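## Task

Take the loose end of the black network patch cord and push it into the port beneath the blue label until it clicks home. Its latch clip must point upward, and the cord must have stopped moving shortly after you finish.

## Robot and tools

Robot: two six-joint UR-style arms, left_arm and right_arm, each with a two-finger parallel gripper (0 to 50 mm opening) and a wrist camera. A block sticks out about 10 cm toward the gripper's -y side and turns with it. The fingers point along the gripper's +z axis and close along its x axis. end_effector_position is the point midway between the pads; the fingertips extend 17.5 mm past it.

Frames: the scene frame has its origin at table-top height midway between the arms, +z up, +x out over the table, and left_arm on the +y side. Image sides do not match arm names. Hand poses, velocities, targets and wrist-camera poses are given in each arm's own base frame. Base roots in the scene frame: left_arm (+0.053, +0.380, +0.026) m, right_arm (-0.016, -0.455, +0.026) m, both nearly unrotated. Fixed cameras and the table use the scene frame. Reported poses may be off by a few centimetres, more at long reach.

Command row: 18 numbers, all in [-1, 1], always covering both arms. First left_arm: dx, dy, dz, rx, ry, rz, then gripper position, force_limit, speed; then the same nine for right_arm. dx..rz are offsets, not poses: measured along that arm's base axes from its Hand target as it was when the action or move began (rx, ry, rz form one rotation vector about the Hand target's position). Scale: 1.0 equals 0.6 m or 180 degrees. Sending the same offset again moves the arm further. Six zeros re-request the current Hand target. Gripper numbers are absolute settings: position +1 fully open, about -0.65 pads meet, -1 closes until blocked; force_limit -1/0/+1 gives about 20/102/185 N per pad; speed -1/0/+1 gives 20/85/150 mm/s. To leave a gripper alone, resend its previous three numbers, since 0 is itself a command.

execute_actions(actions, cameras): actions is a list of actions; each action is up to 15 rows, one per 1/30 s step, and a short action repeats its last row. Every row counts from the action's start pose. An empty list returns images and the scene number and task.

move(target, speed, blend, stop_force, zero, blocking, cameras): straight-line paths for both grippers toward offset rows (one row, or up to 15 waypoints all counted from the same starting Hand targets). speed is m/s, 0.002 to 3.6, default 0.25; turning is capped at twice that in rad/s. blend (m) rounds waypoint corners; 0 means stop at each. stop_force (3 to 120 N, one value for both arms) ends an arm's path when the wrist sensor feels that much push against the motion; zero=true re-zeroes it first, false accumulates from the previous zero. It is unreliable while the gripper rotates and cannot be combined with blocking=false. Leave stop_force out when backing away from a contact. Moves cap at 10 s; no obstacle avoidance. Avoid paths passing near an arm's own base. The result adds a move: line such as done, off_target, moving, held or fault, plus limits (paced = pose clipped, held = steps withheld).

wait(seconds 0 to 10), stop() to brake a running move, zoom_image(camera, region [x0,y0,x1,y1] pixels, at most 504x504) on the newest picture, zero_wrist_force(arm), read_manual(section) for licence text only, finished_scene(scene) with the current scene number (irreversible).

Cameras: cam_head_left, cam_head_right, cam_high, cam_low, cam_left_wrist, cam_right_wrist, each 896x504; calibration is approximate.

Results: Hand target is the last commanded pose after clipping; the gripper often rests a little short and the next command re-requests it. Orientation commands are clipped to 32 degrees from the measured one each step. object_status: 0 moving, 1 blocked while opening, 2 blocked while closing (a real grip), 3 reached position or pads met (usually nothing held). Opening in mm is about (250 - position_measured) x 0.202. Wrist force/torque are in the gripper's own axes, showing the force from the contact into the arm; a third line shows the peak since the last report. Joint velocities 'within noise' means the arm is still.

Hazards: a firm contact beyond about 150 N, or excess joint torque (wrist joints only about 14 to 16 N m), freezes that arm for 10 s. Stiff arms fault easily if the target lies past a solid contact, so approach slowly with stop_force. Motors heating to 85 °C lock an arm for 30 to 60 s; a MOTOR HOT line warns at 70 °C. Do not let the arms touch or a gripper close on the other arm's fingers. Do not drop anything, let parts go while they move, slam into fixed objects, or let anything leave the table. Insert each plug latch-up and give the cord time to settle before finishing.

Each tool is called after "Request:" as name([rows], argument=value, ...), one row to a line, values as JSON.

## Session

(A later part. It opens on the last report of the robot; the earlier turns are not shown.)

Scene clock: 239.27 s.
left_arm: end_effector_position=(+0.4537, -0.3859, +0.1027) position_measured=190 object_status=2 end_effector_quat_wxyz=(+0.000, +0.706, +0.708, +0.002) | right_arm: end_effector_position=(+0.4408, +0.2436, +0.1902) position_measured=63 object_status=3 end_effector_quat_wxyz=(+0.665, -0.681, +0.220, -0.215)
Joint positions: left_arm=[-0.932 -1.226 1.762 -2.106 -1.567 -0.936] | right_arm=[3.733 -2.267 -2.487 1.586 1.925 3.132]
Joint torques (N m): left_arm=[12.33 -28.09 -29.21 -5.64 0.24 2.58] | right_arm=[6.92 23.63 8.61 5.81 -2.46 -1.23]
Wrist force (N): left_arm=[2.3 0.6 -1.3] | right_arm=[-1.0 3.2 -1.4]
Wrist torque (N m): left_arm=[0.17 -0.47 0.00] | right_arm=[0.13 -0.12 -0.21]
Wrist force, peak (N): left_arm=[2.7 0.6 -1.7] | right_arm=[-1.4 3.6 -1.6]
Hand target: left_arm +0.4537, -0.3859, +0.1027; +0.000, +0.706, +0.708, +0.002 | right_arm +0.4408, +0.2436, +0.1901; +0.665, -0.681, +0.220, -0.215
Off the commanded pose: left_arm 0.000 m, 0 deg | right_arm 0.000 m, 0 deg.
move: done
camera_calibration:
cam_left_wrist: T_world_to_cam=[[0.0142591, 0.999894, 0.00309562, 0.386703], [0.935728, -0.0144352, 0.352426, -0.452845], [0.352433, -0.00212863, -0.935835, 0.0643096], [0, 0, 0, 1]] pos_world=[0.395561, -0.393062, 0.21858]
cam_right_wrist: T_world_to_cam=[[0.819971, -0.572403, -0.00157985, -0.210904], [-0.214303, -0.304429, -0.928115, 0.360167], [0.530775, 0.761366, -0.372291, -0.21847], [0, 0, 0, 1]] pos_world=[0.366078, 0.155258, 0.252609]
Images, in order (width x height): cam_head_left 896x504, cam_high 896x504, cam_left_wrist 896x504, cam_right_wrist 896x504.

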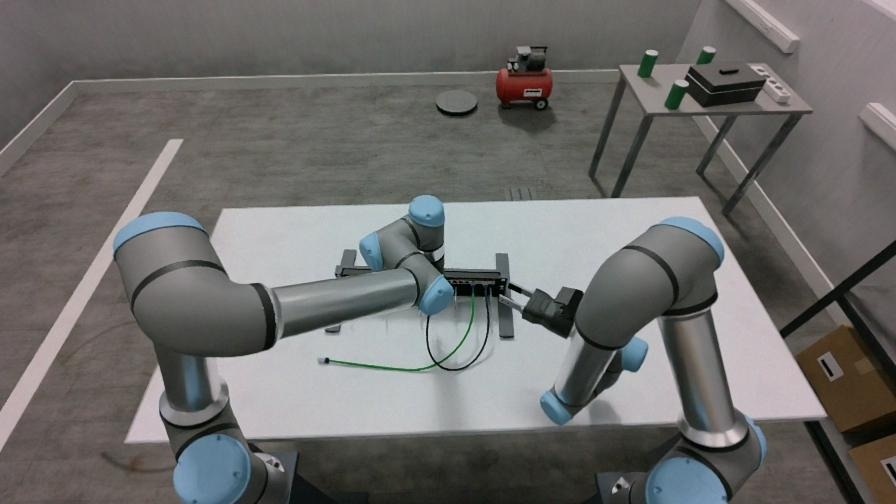

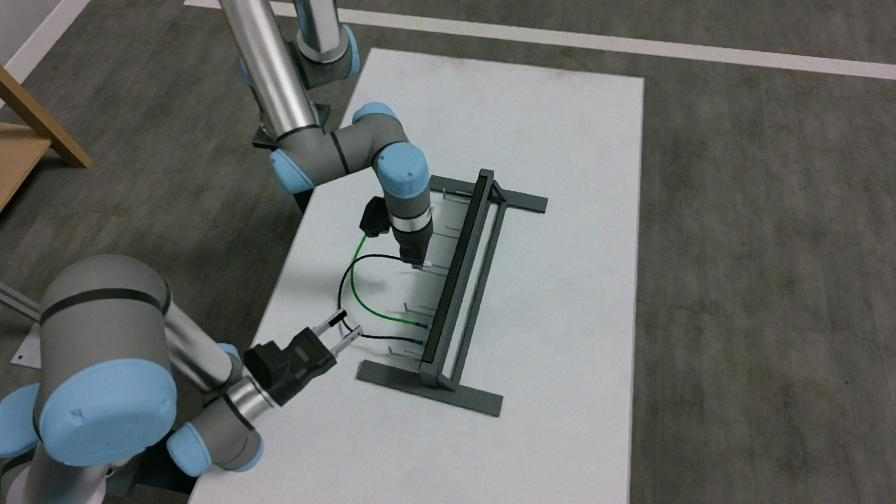

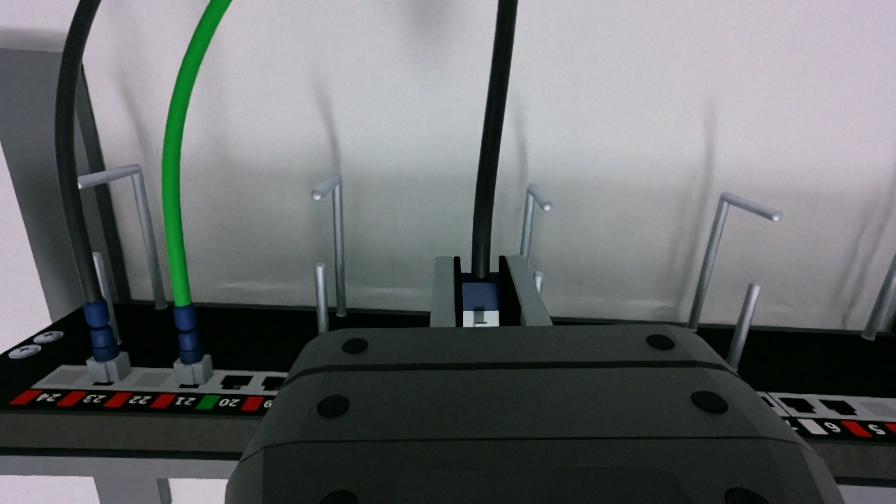

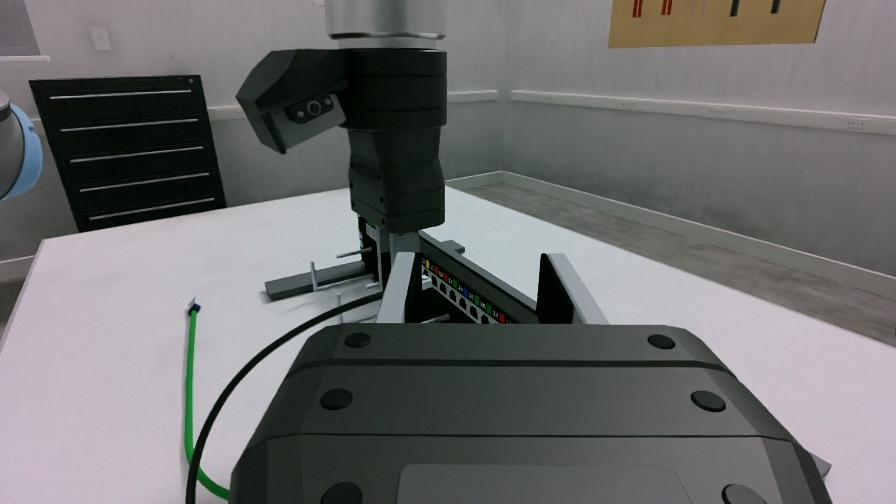

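Request:
move(target=[0.0248,0.0118,-0.061,0,0,-0.0206,-1,-0.7,-1,0,0,0,0,0,0,0.6,-1,-1], speed=0.06, cameras=["cam_right_wrist","cam_left_wrist"])

Request:
zoom_image(camera="cam_right_wrist", region=[370, 220, 530, 330])

Request:
zoom_image(camera="cam_left_wrist", region=[400, 240, 560, 330])

Scene clock: 272.53 s.
left_arm: end_effector_position=(+0.4685, -0.3789, +0.0662) position_measured=190 object_status=2 end_effector_quat_wxyz=(+0.000, +0.728, +0.685, +0.002) | right_arm: end_effector_position=(+0.4408, +0.2436, +0.1901) position_measured=63 object_status=3 end_effector_quat_wxyz=(+0.665, -0.681, +0.220, -0.215)
Joint positions: left_arm=[-0.905 -1.164 1.782 -2.188 -1.567 -0.844] | right_arm=[3.733 -2.267 -2.487 1.587 1.925 3.132]
Joint torques (N m): left_arm=[11.75 -29.59 -13.3 -5.73 -1.66 2.68] | right_arm=[7.46 24.56 9 5.84 -2.38 -1.1]
Wrist force (N): left_arm=[2.1 0.5 -1.4] | right_arm=[-1.1 3.2 -1.3]
Wrist torque (N m): left_arm=[0.14 -0.44 -0.01] | right_arm=[0.15 -0.11 -0.22]
Wrist force, peak (N): left_arm=[2.4 0.8 -1.8] | right_arm=[-1.2 3.3 -1.8]
Hand target: left_arm +0.4686, -0.3788, +0.0661; +0.000, +0.728, +0.685, +0.002 | right_arm +0.4408, +0.2436, +0.1901; +0.665, -0.681, +0.220, -0.215
Off the commanded pose: left_arm 0.000 m, 0 deg | right_arm 0.000 m, 0 deg.
move: done
camera_calibration:
cam_left_wrist: T_world_to_cam=[[0.0786226, 0.9969, 0.00313553, 0.348175], [0.932835, -0.0746786, 0.35248, -0.475254], [0.351621, -0.024788, -0.935814, 0.0167289], [0, 0, 0, 1]] pos_world=[0.410076, -0.382172, 0.182081]
cam_right_wrist: T_world_to_cam=[[0.819907, -0.572495, -0.00126834, -0.210946], [-0.213997, -0.304422, -0.928188, 0.35998], [0.530997, 0.761299, -0.37211, -0.218624], [0, 0, 0, 1]] pos_world=[0.366079, 0.155258, 0.252509]
Images, in order (width x height): cam_left_wrist 896x504, cam_right_wrist 896x504.

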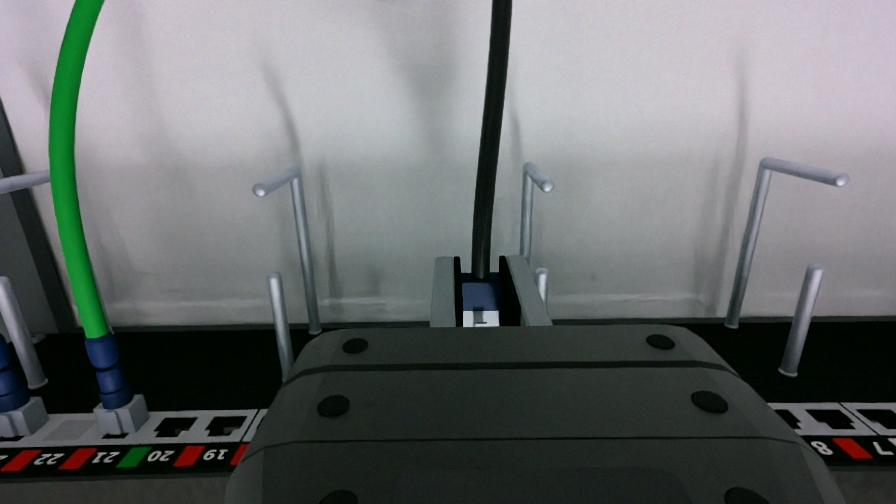

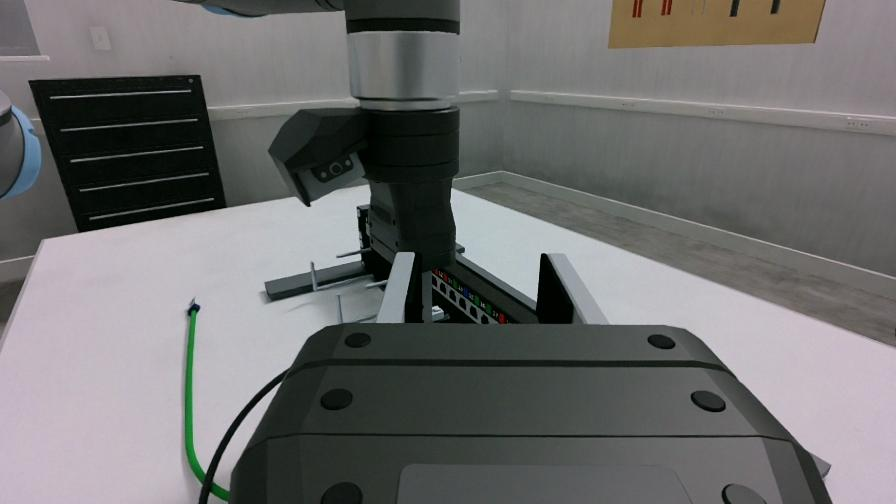

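Scaled by 3.150 from the camera's 896x504 image, which has a finer 1280x720 frame.

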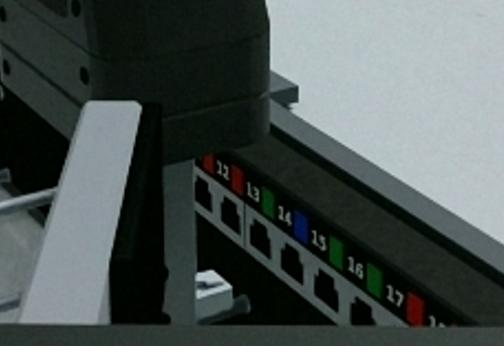

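Scaled by 3.150 from the camera's 896x504 image, which has a finer 1280x720 frame.

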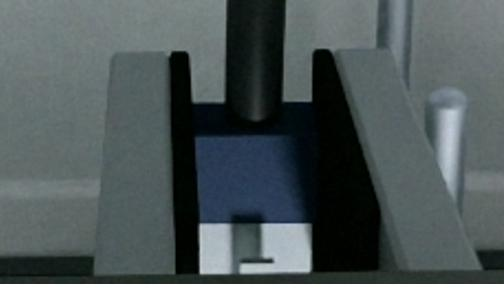

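Request:
zoom_image(camera="cam_right_wrist", region=[420, 270, 490, 326])

Scaled by 7.200 from the camera's 896x504 image, which has a finer 1280x720 frame.

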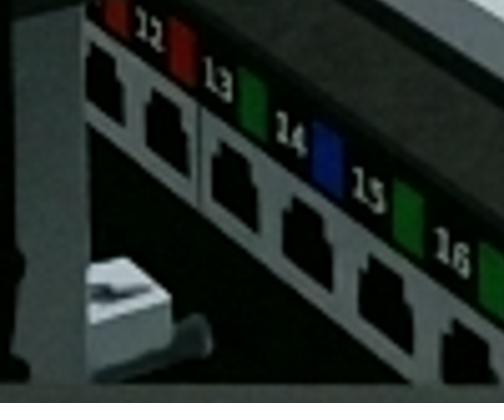

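Request:
move(target=[0.0267,-0.0017,-0.0008,0,0,0,-1,-0.7,-1,0,0,0,0,0,0,0.6,-1,-1], speed=0.03, stop_force=6, cameras=["cam_right_wrist"])

Request:
zoom_image(camera="cam_right_wrist", region=[420, 270, 490, 326])

Scene clock: 294.33 s.
left_arm: end_effector_position=(+0.4846, -0.3799, +0.0656) position_measured=190 object_status=2 end_effector_quat_wxyz=(+0.000, +0.728, +0.685, +0.002) | right_arm: end_effector_position=(+0.4408, +0.2436, +0.1901) position_measured=63 object_status=3 end_effector_quat_wxyz=(+0.665, -0.681, +0.220, -0.215)
Joint positions: left_arm=[-0.885 -1.136 1.742 -2.175 -1.567 -0.823] | right_arm=[3.733 -2.267 -2.487 1.587 1.925 3.132]
Joint torques (N m): left_arm=[11.81 -31.88 -27.95 -0.31 1.64 2.52] | right_arm=[6.99 24.22 8.72 5.89 -2.29 -0.95]
Wrist force (N): left_arm=[2.0 0.5 -1.8] | right_arm=[-1.2 3.1 -1.6]
Wrist torque (N m): left_arm=[0.15 -0.44 -0.01] | right_arm=[0.12 -0.08 -0.21]
Wrist force, peak (N): left_arm=[2.6 0.8 -1.5] | right_arm=[-1.4 3.3 -1.5]
Hand target: left_arm +0.4846, -0.3799, +0.0656; +0.000, +0.728, +0.685, +0.002 | right_arm +0.4408, +0.2436, +0.1901; +0.665, -0.681, +0.220, -0.215
Off the commanded pose: left_arm 0.000 m, 0 deg | right_arm 0.000 m, 0 deg.
move: done
camera_calibration:
cam_right_wrist: T_world_to_cam=[[0.819907, -0.572495, -0.00126834, -0.210946], [-0.213997, -0.304422, -0.928188, 0.35998], [0.530997, 0.761299, -0.37211, -0.218624], [0, 0, 0, 1]] pos_world=[0.366079, 0.155258, 0.252509]
Images, in order (width x height): cam_right_wrist 896x504.

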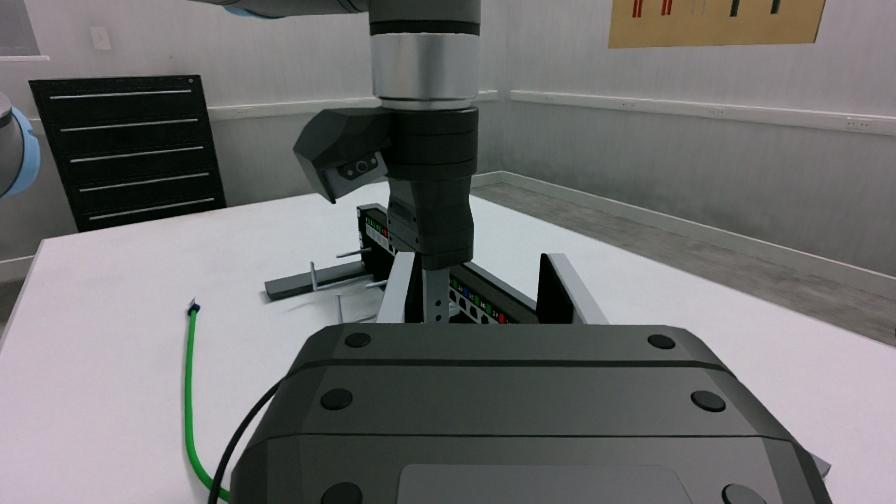

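Scaled by 7.200 from the camera's 896x504 image, which has a finer 1280x720 frame.

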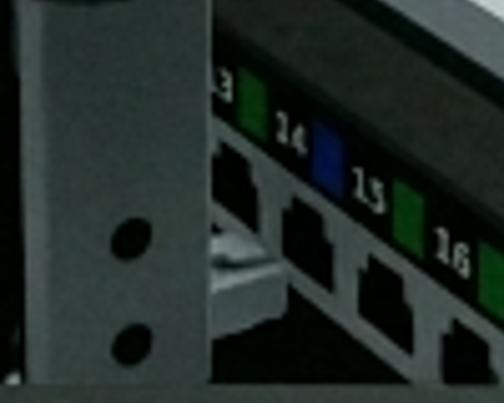

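Request:
move(target=[0.0133,-0.0008,0.001,0,0,0,-1,-0.7,-1,0,0,0,0,0,0,0.6,-1,-1], speed=0.01, stop_force=6, cameras=["cam_right_wrist"])

Request:
zoom_image(camera="cam_right_wrist", region=[420, 270, 490, 326])

Scene clock: 304.10 s.
left_arm: end_effector_position=(+0.4910, -0.3802, +0.0661) position_measured=190 object_status=2 end_effector_quat_wxyz=(+0.000, +0.728, +0.685, +0.002) | right_arm: end_effector_position=(+0.4408, +0.2436, +0.1901) position_measured=63 object_status=3 end_effector_quat_wxyz=(+0.665, -0.681, +0.220, -0.215)
Joint positions: left_arm=[-0.877 -1.126 1.725 -2.168 -1.567 -0.816] | right_arm=[3.733 -2.267 -2.487 1.587 1.925 3.132]
Joint torques (N m): left_arm=[-9.89 -58.51 -13.89 -6.25 1.67 -2.07] | right_arm=[6.45 23.99 9.05 5.65 -2.33 -0.78]
Wrist force (N): left_arm=[2.1 -4.6 -2.4] | right_arm=[-1.0 3.1 -1.6]
Wrist torque (N m): left_arm=[0.11 -0.47 -0.01] | right_arm=[0.13 -0.11 -0.22]
Wrist force, peak (N): left_arm=[1.4 -11.7 -2.6] | right_arm=[-1.0 3.4 -1.8]
Hand target: left_arm +0.4910, -0.3802, +0.0661; +0.000, +0.728, +0.685, +0.002 (not the last commanded pose) | right_arm +0.4408, +0.2436, +0.1901; +0.665, -0.681, +0.220, -0.215
Off the commanded pose: left_arm 0.002 m, 0 deg | right_arm 0.000 m, 0 deg.
move: contact (left_arm)
camera_calibration:
cam_right_wrist: T_world_to_cam=[[0.819907, -0.572495, -0.00126834, -0.210946], [-0.213997, -0.304422, -0.928188, 0.35998], [0.530997, 0.761299, -0.37211, -0.218624], [0, 0, 0, 1]] pos_world=[0.366079, 0.155258, 0.252509]
Images, in order (width x height): cam_right_wrist 896x504.

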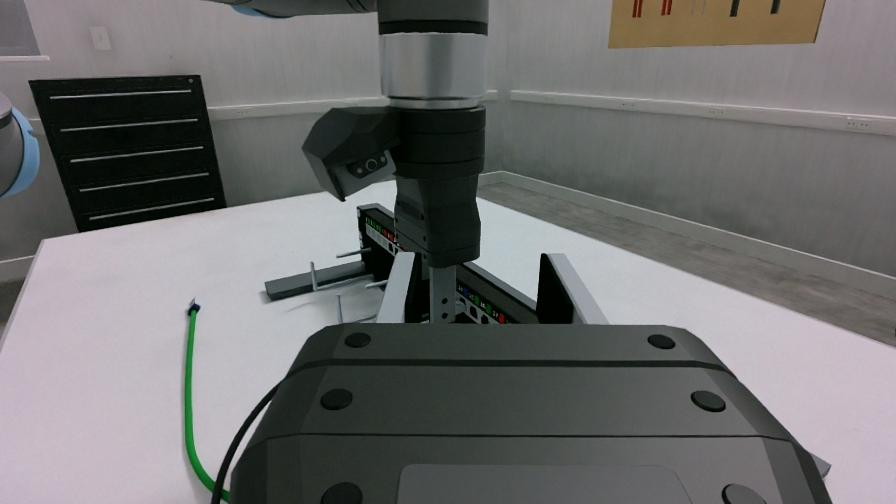

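Scaled by 7.200 from the camera's 896x504 image, which has a finer 1280x720 frame.

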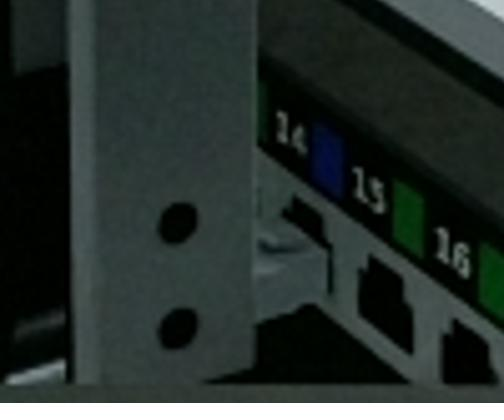

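Request:
move([
  [-0.0035,0,0,0,0,0,-1,-0.7,-1,0,0,0,0,0,0,0.6,-1,-1],
  [-0.0033,-0.0007,0.001,0,0,0,-1,-0.7,-1,0,0,0,0,0,0,0.6,-1,-1],
], speed=0.02)

Request:
move(target=[0.0133,-0.0008,0,0,0,0,-1,-0.7,-1,0,0,0,0,0,0,0.6,-1,-1], speed=0.01, stop_force=6, cameras=["cam_right_wrist"])

Request:
zoom_image(camera="cam_right_wrist", region=[420, 270, 490, 326])

Scene clock: 311.13 s.
left_arm: end_effector_position=(+0.4890, -0.3806, +0.0665) position_measured=190 object_status=2 end_effector_quat_wxyz=(+0.000, +0.728, +0.685, +0.002) end_effector_velocity=(+0.000, -0.001, +0.002) end_effector_angular_velocity=(+0.000, +0.001, +0.000) | right_arm: end_effector_position=(+0.4408, +0.2436, +0.1901) position_measured=63 object_status=3 end_effector_quat_wxyz=(+0.665, -0.681, +0.220, -0.215)
Joint positions: left_arm=[-0.88 -1.13 1.729 -2.169 -1.567 -0.818] | right_arm=[3.733 -2.267 -2.487 1.587 1.925 3.132]
Joint velocities: left_arm=[-0.001 -0.001 -0.004 0.006 -0.001 -0.001] | right_arm=[within noise]
Joint torques (N m): left_arm=[-11.68 -58.4 -28.1 -0.24 1.35 -2.02] | right_arm=[6.42 23.69 8.68 5.71 -2.32 -0.63]
Wrist force (N): left_arm=[2.1 0.7 -1.8] | right_arm=[-0.9 3.1 -1.3]
Wrist torque (N m): left_arm=[0.19 -0.45 0.00] | right_arm=[0.12 -0.14 -0.22]
Wrist force, peak (N): left_arm=[2.1 -5.0 -2.4] | right_arm=[-1.1 3.4 -1.7]
Hand target: left_arm +0.4890, -0.3807, +0.0667; +0.000, +0.728, +0.685, +0.002 | right_arm +0.4408, +0.2436, +0.1901; +0.665, -0.681, +0.220, -0.215
Off the commanded pose: left_arm 0.000 m, 0 deg | right_arm 0.000 m, 0 deg.
move: done

Scene clock: 312.87 s.
left_arm: end_effector_position=(+0.4970, -0.3811, +0.0667) position_measured=190 object_status=2 end_effector_quat_wxyz=(+0.000, +0.728, +0.685, +0.002) | right_arm: end_effector_position=(+0.4408, +0.2436, +0.1901) position_measured=63 object_status=3 end_effector_quat_wxyz=(+0.665, -0.681, +0.220, -0.215)
Joint positions: left_arm=[-0.87 -1.116 1.707 -2.161 -1.567 -0.809] | right_arm=[3.733 -2.267 -2.487 1.587 1.925 3.132]
Joint torques (N m): left_arm=[14.21 -31.08 -28.37 -0.27 2.55 2.63] | right_arm=[6.92 23.75 9.08 5.64 -2.3 -0.59]
Wrist force (N): left_arm=[-0.4 -5.5 -3.9] | right_arm=[-1.2 2.9 -1.5]
Wrist torque (N m): left_arm=[-0.03 -0.43 0.04] | right_arm=[0.10 -0.09 -0.22]
Wrist force, peak (N): left_arm=[-0.4 -5.5 -3.9] | right_arm=[-1.2 3.3 -1.5]
Hand target: left_arm +0.4970, -0.3811, +0.0667; +0.000, +0.728, +0.685, +0.002 | right_arm +0.4408, +0.2436, +0.1901; +0.665, -0.681, +0.220, -0.215
Off the commanded pose: left_arm 0.000 m, 0 deg | right_arm 0.000 m, 0 deg.
move: done
camera_calibration:
cam_right_wrist: T_world_to_cam=[[0.819907, -0.572495, -0.00126834, -0.210946], [-0.213997, -0.304422, -0.928188, 0.35998], [0.530997, 0.761299, -0.37211, -0.218624], [0, 0, 0, 1]] pos_world=[0.366079, 0.155258, 0.252509]
Images, in order (width x height): cam_right_wrist 896x504.

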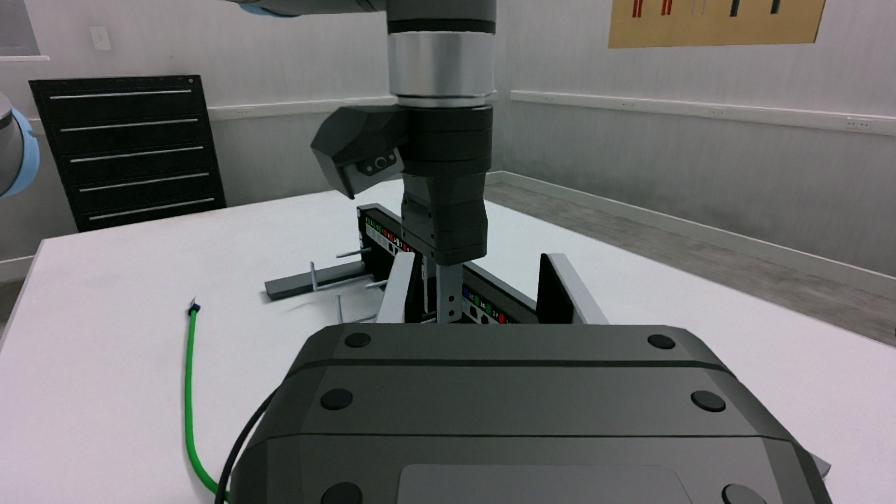

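Scaled by 7.200 from the camera's 896x504 image, which has a finer 1280x720 frame.

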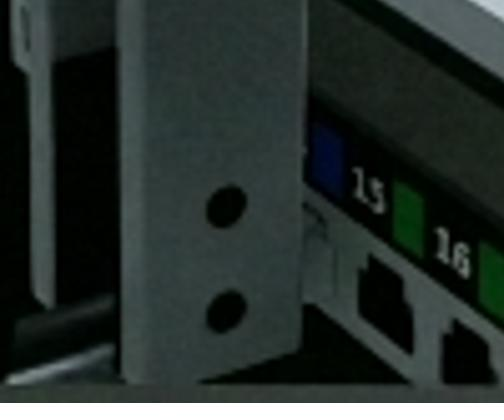

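Request:
move(target=[0.022,-0.0014,0,0,0,0,-1,-0.7,-1,0,0,0,0,0,0,0.6,-1,-1], speed=0.01, stop_force=25, cameras=["cam_right_wrist","cam_left_wrist"])

Request:
zoom_image(camera="cam_right_wrist", region=[420, 270, 490, 326])

Request:
zoom_image(camera="cam_left_wrist", region=[400, 240, 560, 330])

Scene clock: 319.13 s.
left_arm: end_effector_position=(+0.5102, -0.3820, +0.0667) position_measured=190 object_status=2 end_effector_quat_wxyz=(+0.000, +0.728, +0.685, +0.002) | right_arm: end_effector_position=(+0.4408, +0.2436, +0.1901) position_measured=63 object_status=3 end_effector_quat_wxyz=(+0.665, -0.681, +0.220, -0.215)
Joint positions: left_arm=[-0.855 -1.094 1.672 -2.148 -1.567 -0.794] | right_arm=[3.733 -2.267 -2.487 1.587 1.925 3.132]
Joint torques (N m): left_arm=[18.35 -31.47 -31.64 -2.08 5.08 2.59] | right_arm=[6.46 23.89 8.57 5.58 -2.29 -0.49]
Wrist force (N): left_arm=[1.9 -20.7 -6.7] | right_arm=[-1.2 3.1 -1.7]
Wrist torque (N m): left_arm=[-0.23 -0.35 -0.01] | right_arm=[0.12 -0.09 -0.22]
Wrist force, peak (N): left_arm=[0.6 -23.0 -7.1] | right_arm=[-1.2 3.4 -1.6]
Hand target: left_arm +0.5102, -0.3820, +0.0667; +0.000, +0.728, +0.685, +0.002 | right_arm +0.4408, +0.2436, +0.1901; +0.665, -0.681, +0.220, -0.215
Off the commanded pose: left_arm 0.000 m, 0 deg | right_arm 0.000 m, 0 deg.
move: done
camera_calibration:
cam_left_wrist: T_world_to_cam=[[0.0788814, 0.996879, 0.00301116, 0.347893], [0.932846, -0.074879, 0.352407, -0.514501], [0.351533, -0.0249894, -0.935842, 0.00236575], [0, 0, 0, 1]] pos_world=[0.451677, -0.385274, 0.18248]
cam_right_wrist: T_world_to_cam=[[0.819907, -0.572495, -0.00126834, -0.210946], [-0.213997, -0.304422, -0.928188, 0.35998], [0.530997, 0.761299, -0.37211, -0.218624], [0, 0, 0, 1]] pos_world=[0.366079, 0.155258, 0.252509]
Images, in order (width x height): cam_left_wrist 896x504, cam_right_wrist 896x504.

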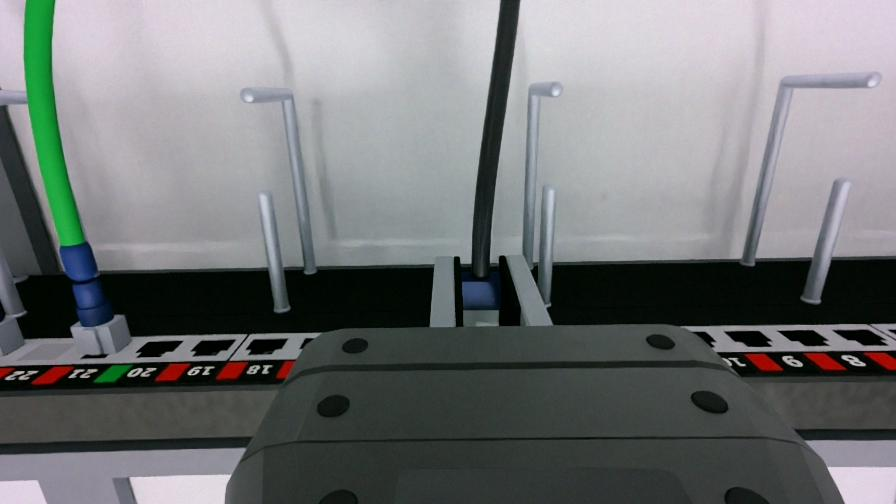

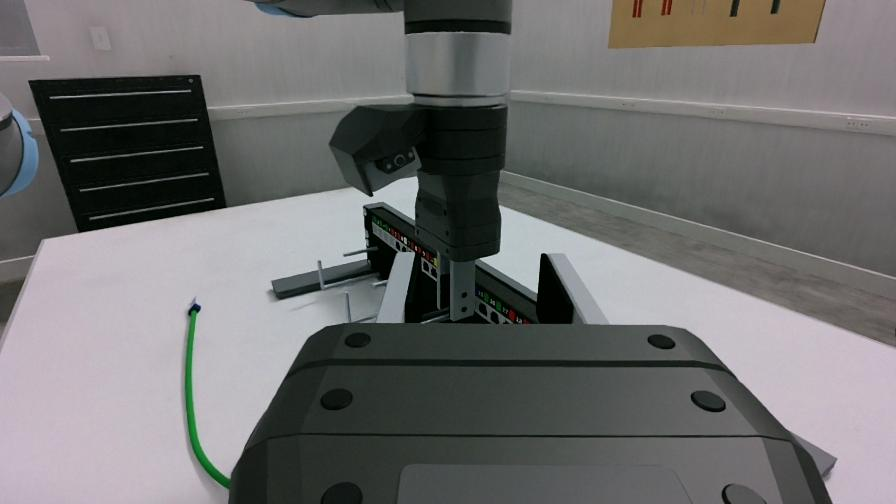

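Scaled by 7.200 from the camera's 896x504 image, which has a finer 1280x720 frame.

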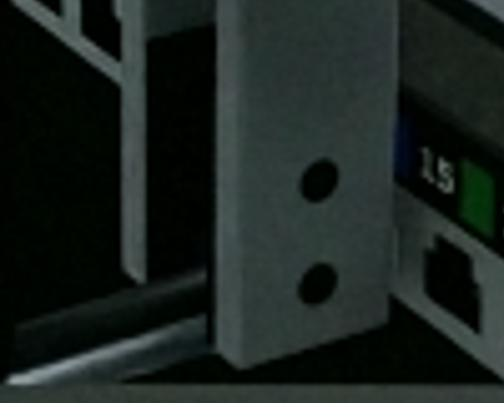

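Scaled by 3.150 from the camera's 896x504 image, which has a finer 1280x720 frame.

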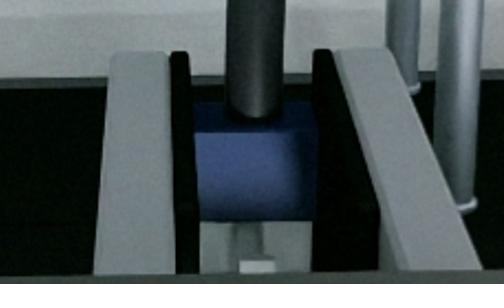

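Request:
move(target=[0,0,0,0,0,0,-1,-0.7,-1,-0.1,0,0.3,0,0,0,0.6,-1,-1], cameras=["cam_high","cam_low","cam_head_right"])

Request:
zoom_image(camera="cam_high", region=[360, 150, 560, 430])

Request:
zoom_image(camera="cam_low", region=[330, 200, 600, 350])

Scene clock: 341.40 s.
left_arm: end_effector_position=(+0.5102, -0.3820, +0.0667) position_measured=190 object_status=2 end_effector_quat_wxyz=(+0.000, +0.728, +0.685, +0.002) | right_arm: end_effector_position=(+0.3809, +0.2436, +0.3701) position_measured=63 object_status=3 end_effector_quat_wxyz=(+0.665, -0.681, +0.220, -0.215)
Joint positions: left_arm=[-0.855 -1.094 1.672 -2.148 -1.567 -0.794] | right_arm=[3.9 -1.436 -2.604 0.875 1.758 3.136]
Joint torques (N m): left_arm=[18.05 -30.62 -32 -2.19 6.36 2.56] | right_arm=[6.9 20.23 25.57 -0.45 -2.31 -0.49]
Wrist force (N): left_arm=[2.3 -21.0 -6.6] | right_arm=[-1.0 3.1 -1.4]
Wrist torque (N m): left_arm=[-0.27 -0.41 -0.01] | right_arm=[0.11 -0.12 -0.24]
Wrist force, peak (N): left_arm=[2.3 -21.3 -6.7] | right_arm=[-0.8 4.3 -1.3]
Hand target: left_arm +0.5102, -0.3820, +0.0667; +0.000, +0.728, +0.685, +0.002 | right_arm +0.3808, +0.2436, +0.3701; +0.665, -0.681, +0.220, -0.215
Off the commanded pose: left_arm 0.000 m, 0 deg | right_arm 0.000 m, 0 deg.
move: done
Images, in order (width x height): cam_head_right 896x504, cam_high 896x504, cam_low 896x504.

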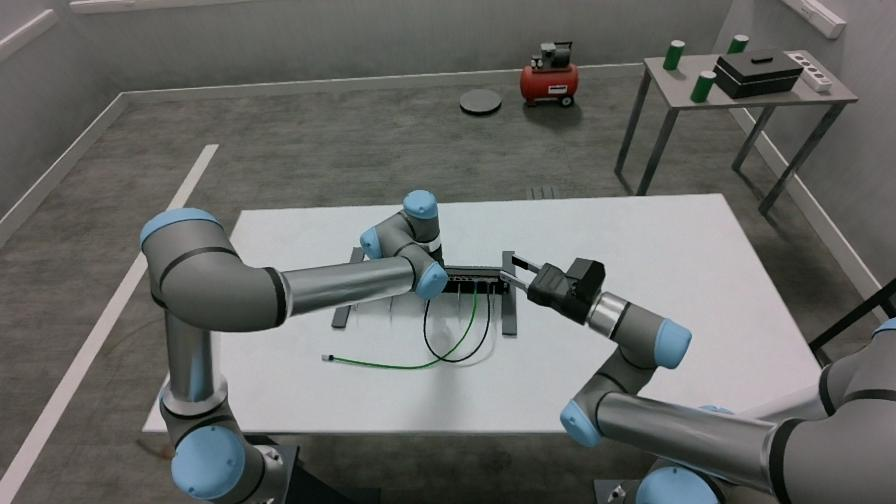

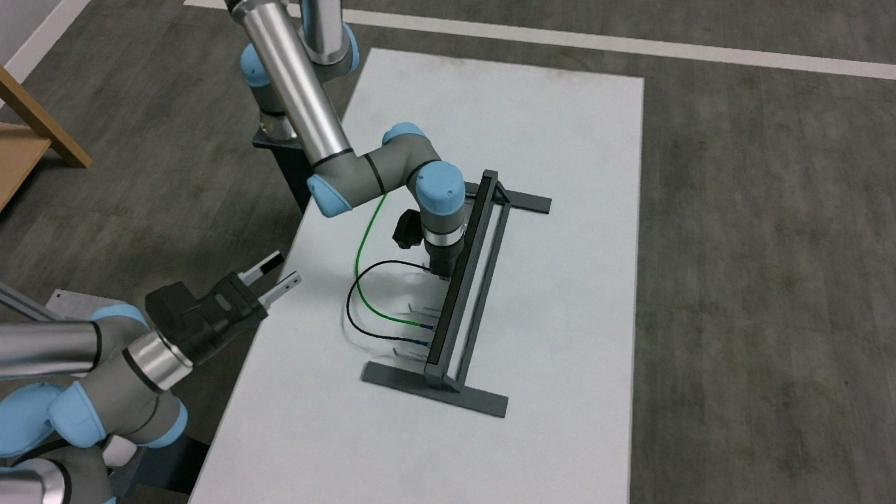

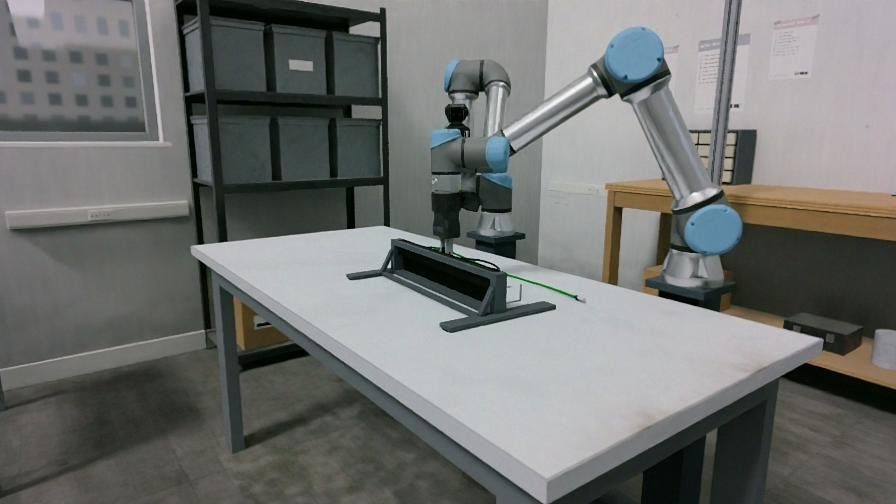

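Scaled by 1.800 from the camera's 896x504 image, which has a finer 1280x720 frame.

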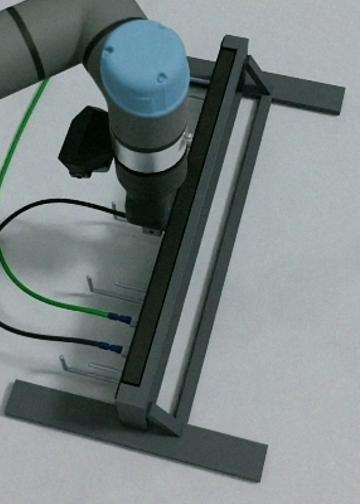

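Scaled by 1.867 from the camera's 896x504 image, which has a finer 1280x720 frame.

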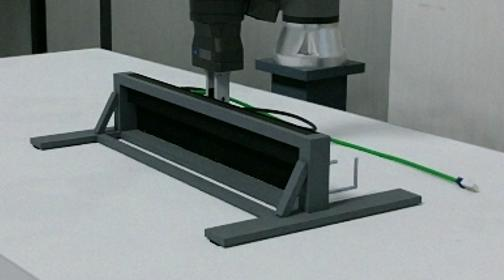

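Request:
move([
  [0,0,0,0,0,0,-1,-0.7,-1,0.492,-0.03,0.07,-0.2164,0.462,-0.254,0.6,-1,-1],
  [0,0,0,0,0,0,-1,-0.7,-1,0.492,0.155,-0.25,-0.2164,0.462,-0.254,-1,-1,-1],
], speed=0.2, cameras=["cam_high","cam_low","cam_right_wrist"])

Request:
zoom_image(camera="cam_right_wrist", region=[300, 0, 720, 330])

Scene clock: 362.03 s.
left_arm: end_effector_position=(+0.5102, -0.3820, +0.0667) position_measured=190 object_status=2 end_effector_quat_wxyz=(+0.000, +0.728, +0.685, +0.002) | right_arm: end_effector_position=(+0.6760, +0.3366, +0.2201) position_measured=251 object_status=3 end_effector_quat_wxyz=(+0.000, +0.682, -0.731, +0.000)
Joint positions: left_arm=[-0.855 -1.094 1.672 -2.148 -1.567 -0.794] | right_arm=[3.781 -2.206 -1 -1.506 1.571 3.85]
Joint torques (N m): left_arm=[17.46 -31.42 -31.48 -2.19 6.44 2.34] | right_arm=[6.29 47.72 19.28 6.83 -1.84 1.57]
Wrist force (N): left_arm=[2.5 -21.1 -6.4] | right_arm=[-0.2 0.4 0.1]
Wrist torque (N m): left_arm=[-0.29 -0.44 -0.01] | right_arm=[0.06 0.04 -0.06]
Wrist force, peak (N): left_arm=[1.9 -21.5 -6.6] | right_arm=[-1.4 3.5 -1.4]
Hand target: left_arm +0.5102, -0.3820, +0.0667; +0.000, +0.728, +0.685, +0.002 | right_arm +0.6760, +0.3366, +0.2201; +0.000, +0.682, -0.731, +0.000
Off the commanded pose: left_arm 0.000 m, 0 deg | right_arm 0.000 m, 0 deg.
move: done
camera_calibration:
cam_right_wrist: T_world_to_cam=[[-0.0703334, -0.997401, -0.0156347, 0.397487], [-0.934917, 0.0604458, 0.349679, 0.549694], [-0.347825, 0.0392113, -0.936739, 0.558336], [0, 0, 0, 1]] pos_world=[0.736079, 0.341334, 0.337013]
Images, in order (width x height): cam_high 896x504, cam_low 896x504, cam_right_wrist 896x504.

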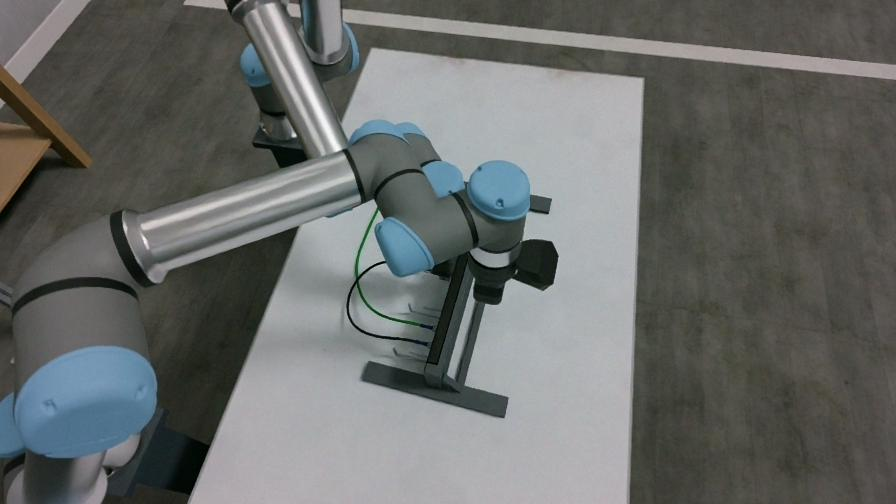

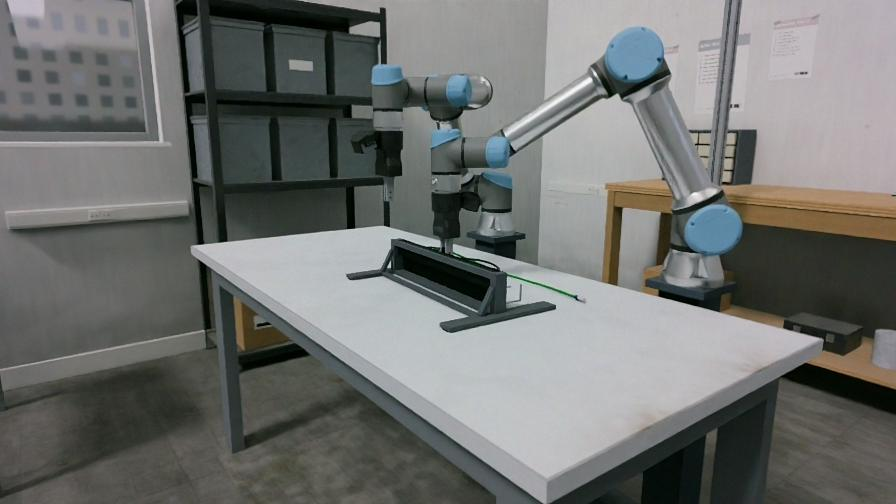

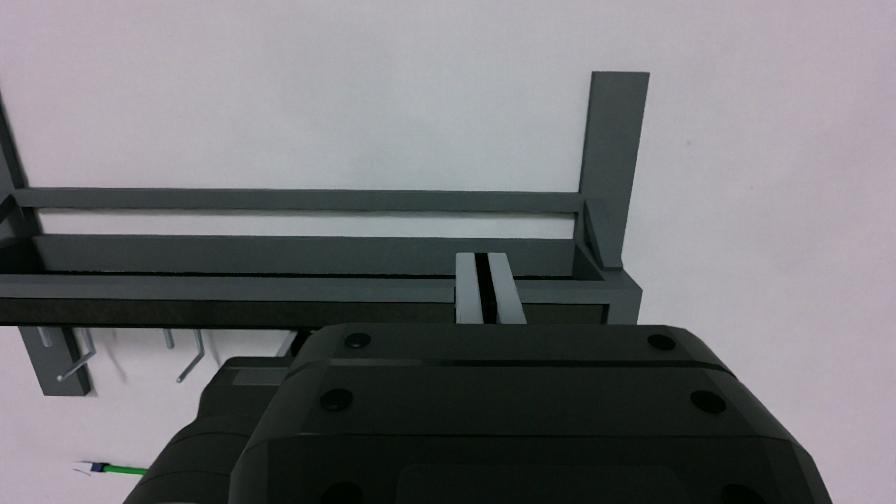

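Scaled by 1.200 from the camera's 896x504 image, which has a finer 1280x720 frame.

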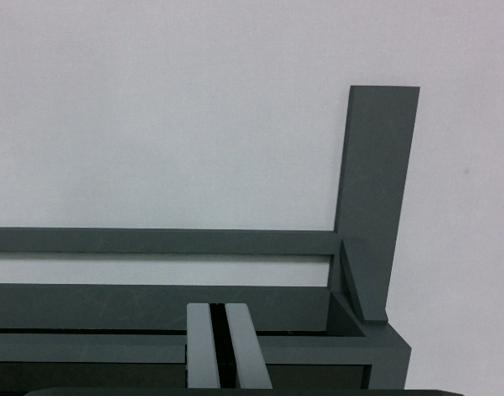

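Request:
move([
  [0,0,0,0,0,0,-1,-0.7,-1,-0.04,0,-0.1,0,0,0,-1,-1,-1],
  [0,0,0,0,0,0,-1,-0.7,-1,-0.045,0,-0.281,0,0,0,-1,-1,-1],
], speed=0.1)

Request:
move(target=[0,0,0,0,0,0,-1,-0.7,-1,-0.067,0.005,0,0,0,0,-1,-1,-1], speed=0.015, stop_force=5, cameras=["cam_high","cam_right_wrist","cam_left_wrist"])

Scene clock: 372.00 s.
left_arm: end_effector_position=(+0.5102, -0.3820, +0.0667) position_measured=190 object_status=2 end_effector_quat_wxyz=(+0.000, +0.728, +0.685, +0.002) | right_arm: end_effector_position=(+0.6499, +0.3364, +0.0971) position_measured=251 object_status=3 end_effector_quat_wxyz=(+0.001, +0.682, -0.731, +0.000)
Joint positions: left_arm=[-0.855 -1.094 1.672 -2.148 -1.567 -0.794] | right_arm=[3.802 -2.217 -1.304 -1.192 1.571 3.871]
Joint torques (N m): left_arm=[17.7 -30.13 -31.82 -2.23 6.18 2] | right_arm=[-2.99 64.45 33.49 -0.01 0.29 -0.12]
Wrist force (N): left_arm=[2.0 -21.0 -6.7] | right_arm=[0.1 0.0 0.0]
Wrist torque (N m): left_arm=[-0.28 -0.36 -0.01] | right_arm=[-0.01 -0.01 -0.07]
Wrist force, peak (N): left_arm=[2.3 -21.3 -6.6] | right_arm=[0.3 0.5 5.4]
Hand target: left_arm +0.5102, -0.3820, +0.0667; +0.000, +0.728, +0.685, +0.002 | right_arm +0.6500, +0.3364, +0.0973; +0.001, +0.682, -0.731, +0.000 (not the last commanded pose)
Off the commanded pose: left_arm 0.000 m, 0 deg | right_arm 0.046 m, 0 deg.
move: held (right_arm; a check stopped the path); path passed 1 of 2 targets; limits=held
pose unreachable (right arm): on one or more control steps of this call, first in action 0 (counted from 0), this arm could not follow its commanded pose, so it was not sent that pose on those steps. It may still have moved: this result reports where it is.
cause: moving toward the commanded pose would bring a part of the arm too close to another arm (a part of this arm just beyond joint 3 (elbow) and a part of the left arm just beyond its joint 3 (elbow), 6 mm apart when this arm was first held).

Scene clock: 373.13 s.
left_arm: end_effector_position=(+0.5102, -0.3820, +0.0667) position_measured=190 object_status=2 end_effector_quat_wxyz=(+0.000, +0.728, +0.685, +0.002) | right_arm: end_effector_position=(+0.6498, +0.3364, +0.0973) position_measured=251 object_status=3 end_effector_quat_wxyz=(+0.001, +0.682, -0.731, +0.000)
Joint positions: left_arm=[-0.855 -1.094 1.672 -2.148 -1.567 -0.794] | right_arm=[3.803 -2.217 -1.305 -1.192 1.571 3.871]
Joint torques (N m): left_arm=[18.12 -31.64 -31.62 -2.17 6.34 1.95] | right_arm=[-7.28 46.27 33.4 2.66 0.24 -0.43]
Wrist force (N): left_arm=[2.4 -20.9 -6.3] | right_arm=[0.1 0.3 -0.1]
Wrist torque (N m): left_arm=[-0.27 -0.41 -0.02] | right_arm=[0.03 -0.02 -0.07]
Wrist force, peak (N): left_arm=[2.3 -21.2 -6.8] | right_arm=[0.2 0.4 -0.1]
Hand target: left_arm +0.5102, -0.3820, +0.0667; +0.000, +0.728, +0.685, +0.002 | right_arm +0.6497, +0.3364, +0.0973; +0.001, +0.682, -0.731, +0.000 (not the last commanded pose)
Off the commanded pose: left_arm 0.000 m, 0 deg | right_arm 0.040 m, 0 deg.
move: held (right_arm; a check stopped the path); limits=held
pose unreachable (right arm): on one or more control steps of this call, first in action 0 (counted from 0), this arm could not follow its commanded pose, so it was not sent that pose on those steps. It may still have moved: this result reports where it is.
cause: moving toward the commanded pose would bring a part of the arm too close to another arm (a part of this arm just beyond joint 3 (elbow) and a part of the left arm just beyond its joint 3 (elbow), 6 mm apart when this arm was first held).
camera_calibration:
cam_left_wrist: T_world_to_cam=[[0.0788815, 0.996879, 0.00301121, 0.347893], [0.932846, -0.0748792, 0.352407, -0.514501], [0.351533, -0.0249894, -0.935842, 0.00236575], [0, 0, 0, 1]] pos_world=[0.451677, -0.385274, 0.18248]
cam_right_wrist: T_world_to_cam=[[-0.0702894, -0.997416, -0.014842, 0.393434], [-0.934587, 0.0606457, 0.350527, 0.567788], [-0.348722, 0.0385095, -0.936435, 0.43495], [0, 0, 0, 1]] pos_world=[0.709978, 0.341234, 0.214116]
Images, in order (width x height): cam_high 896x504, cam_left_wrist 896x504, cam_right_wrist 896x504.

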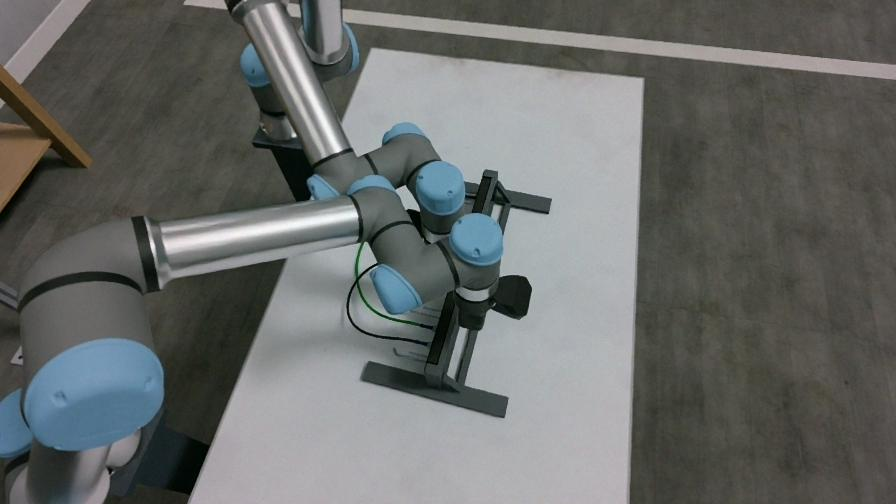

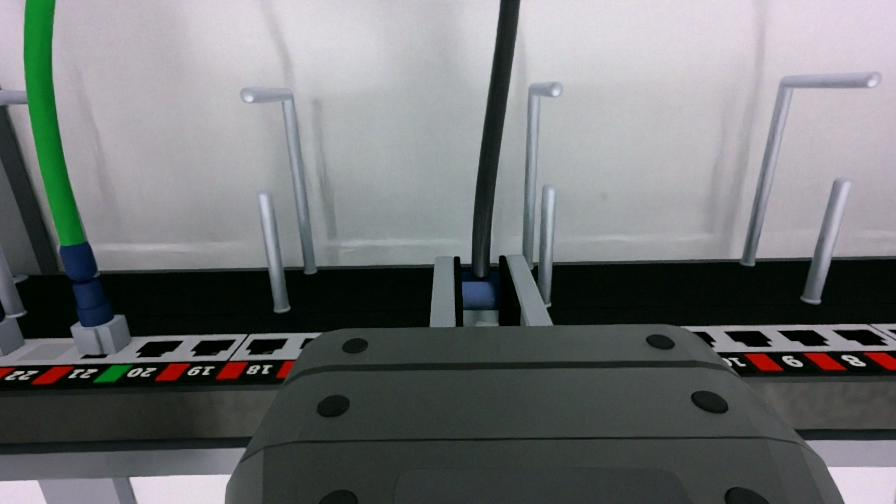

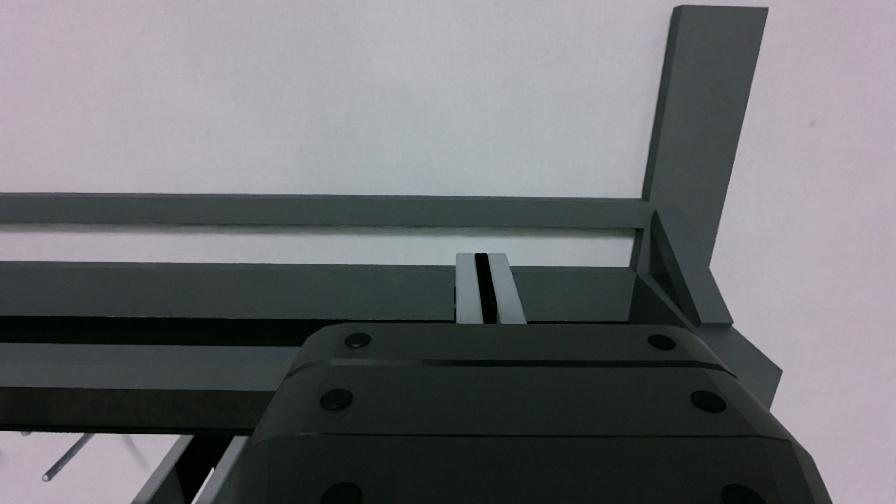

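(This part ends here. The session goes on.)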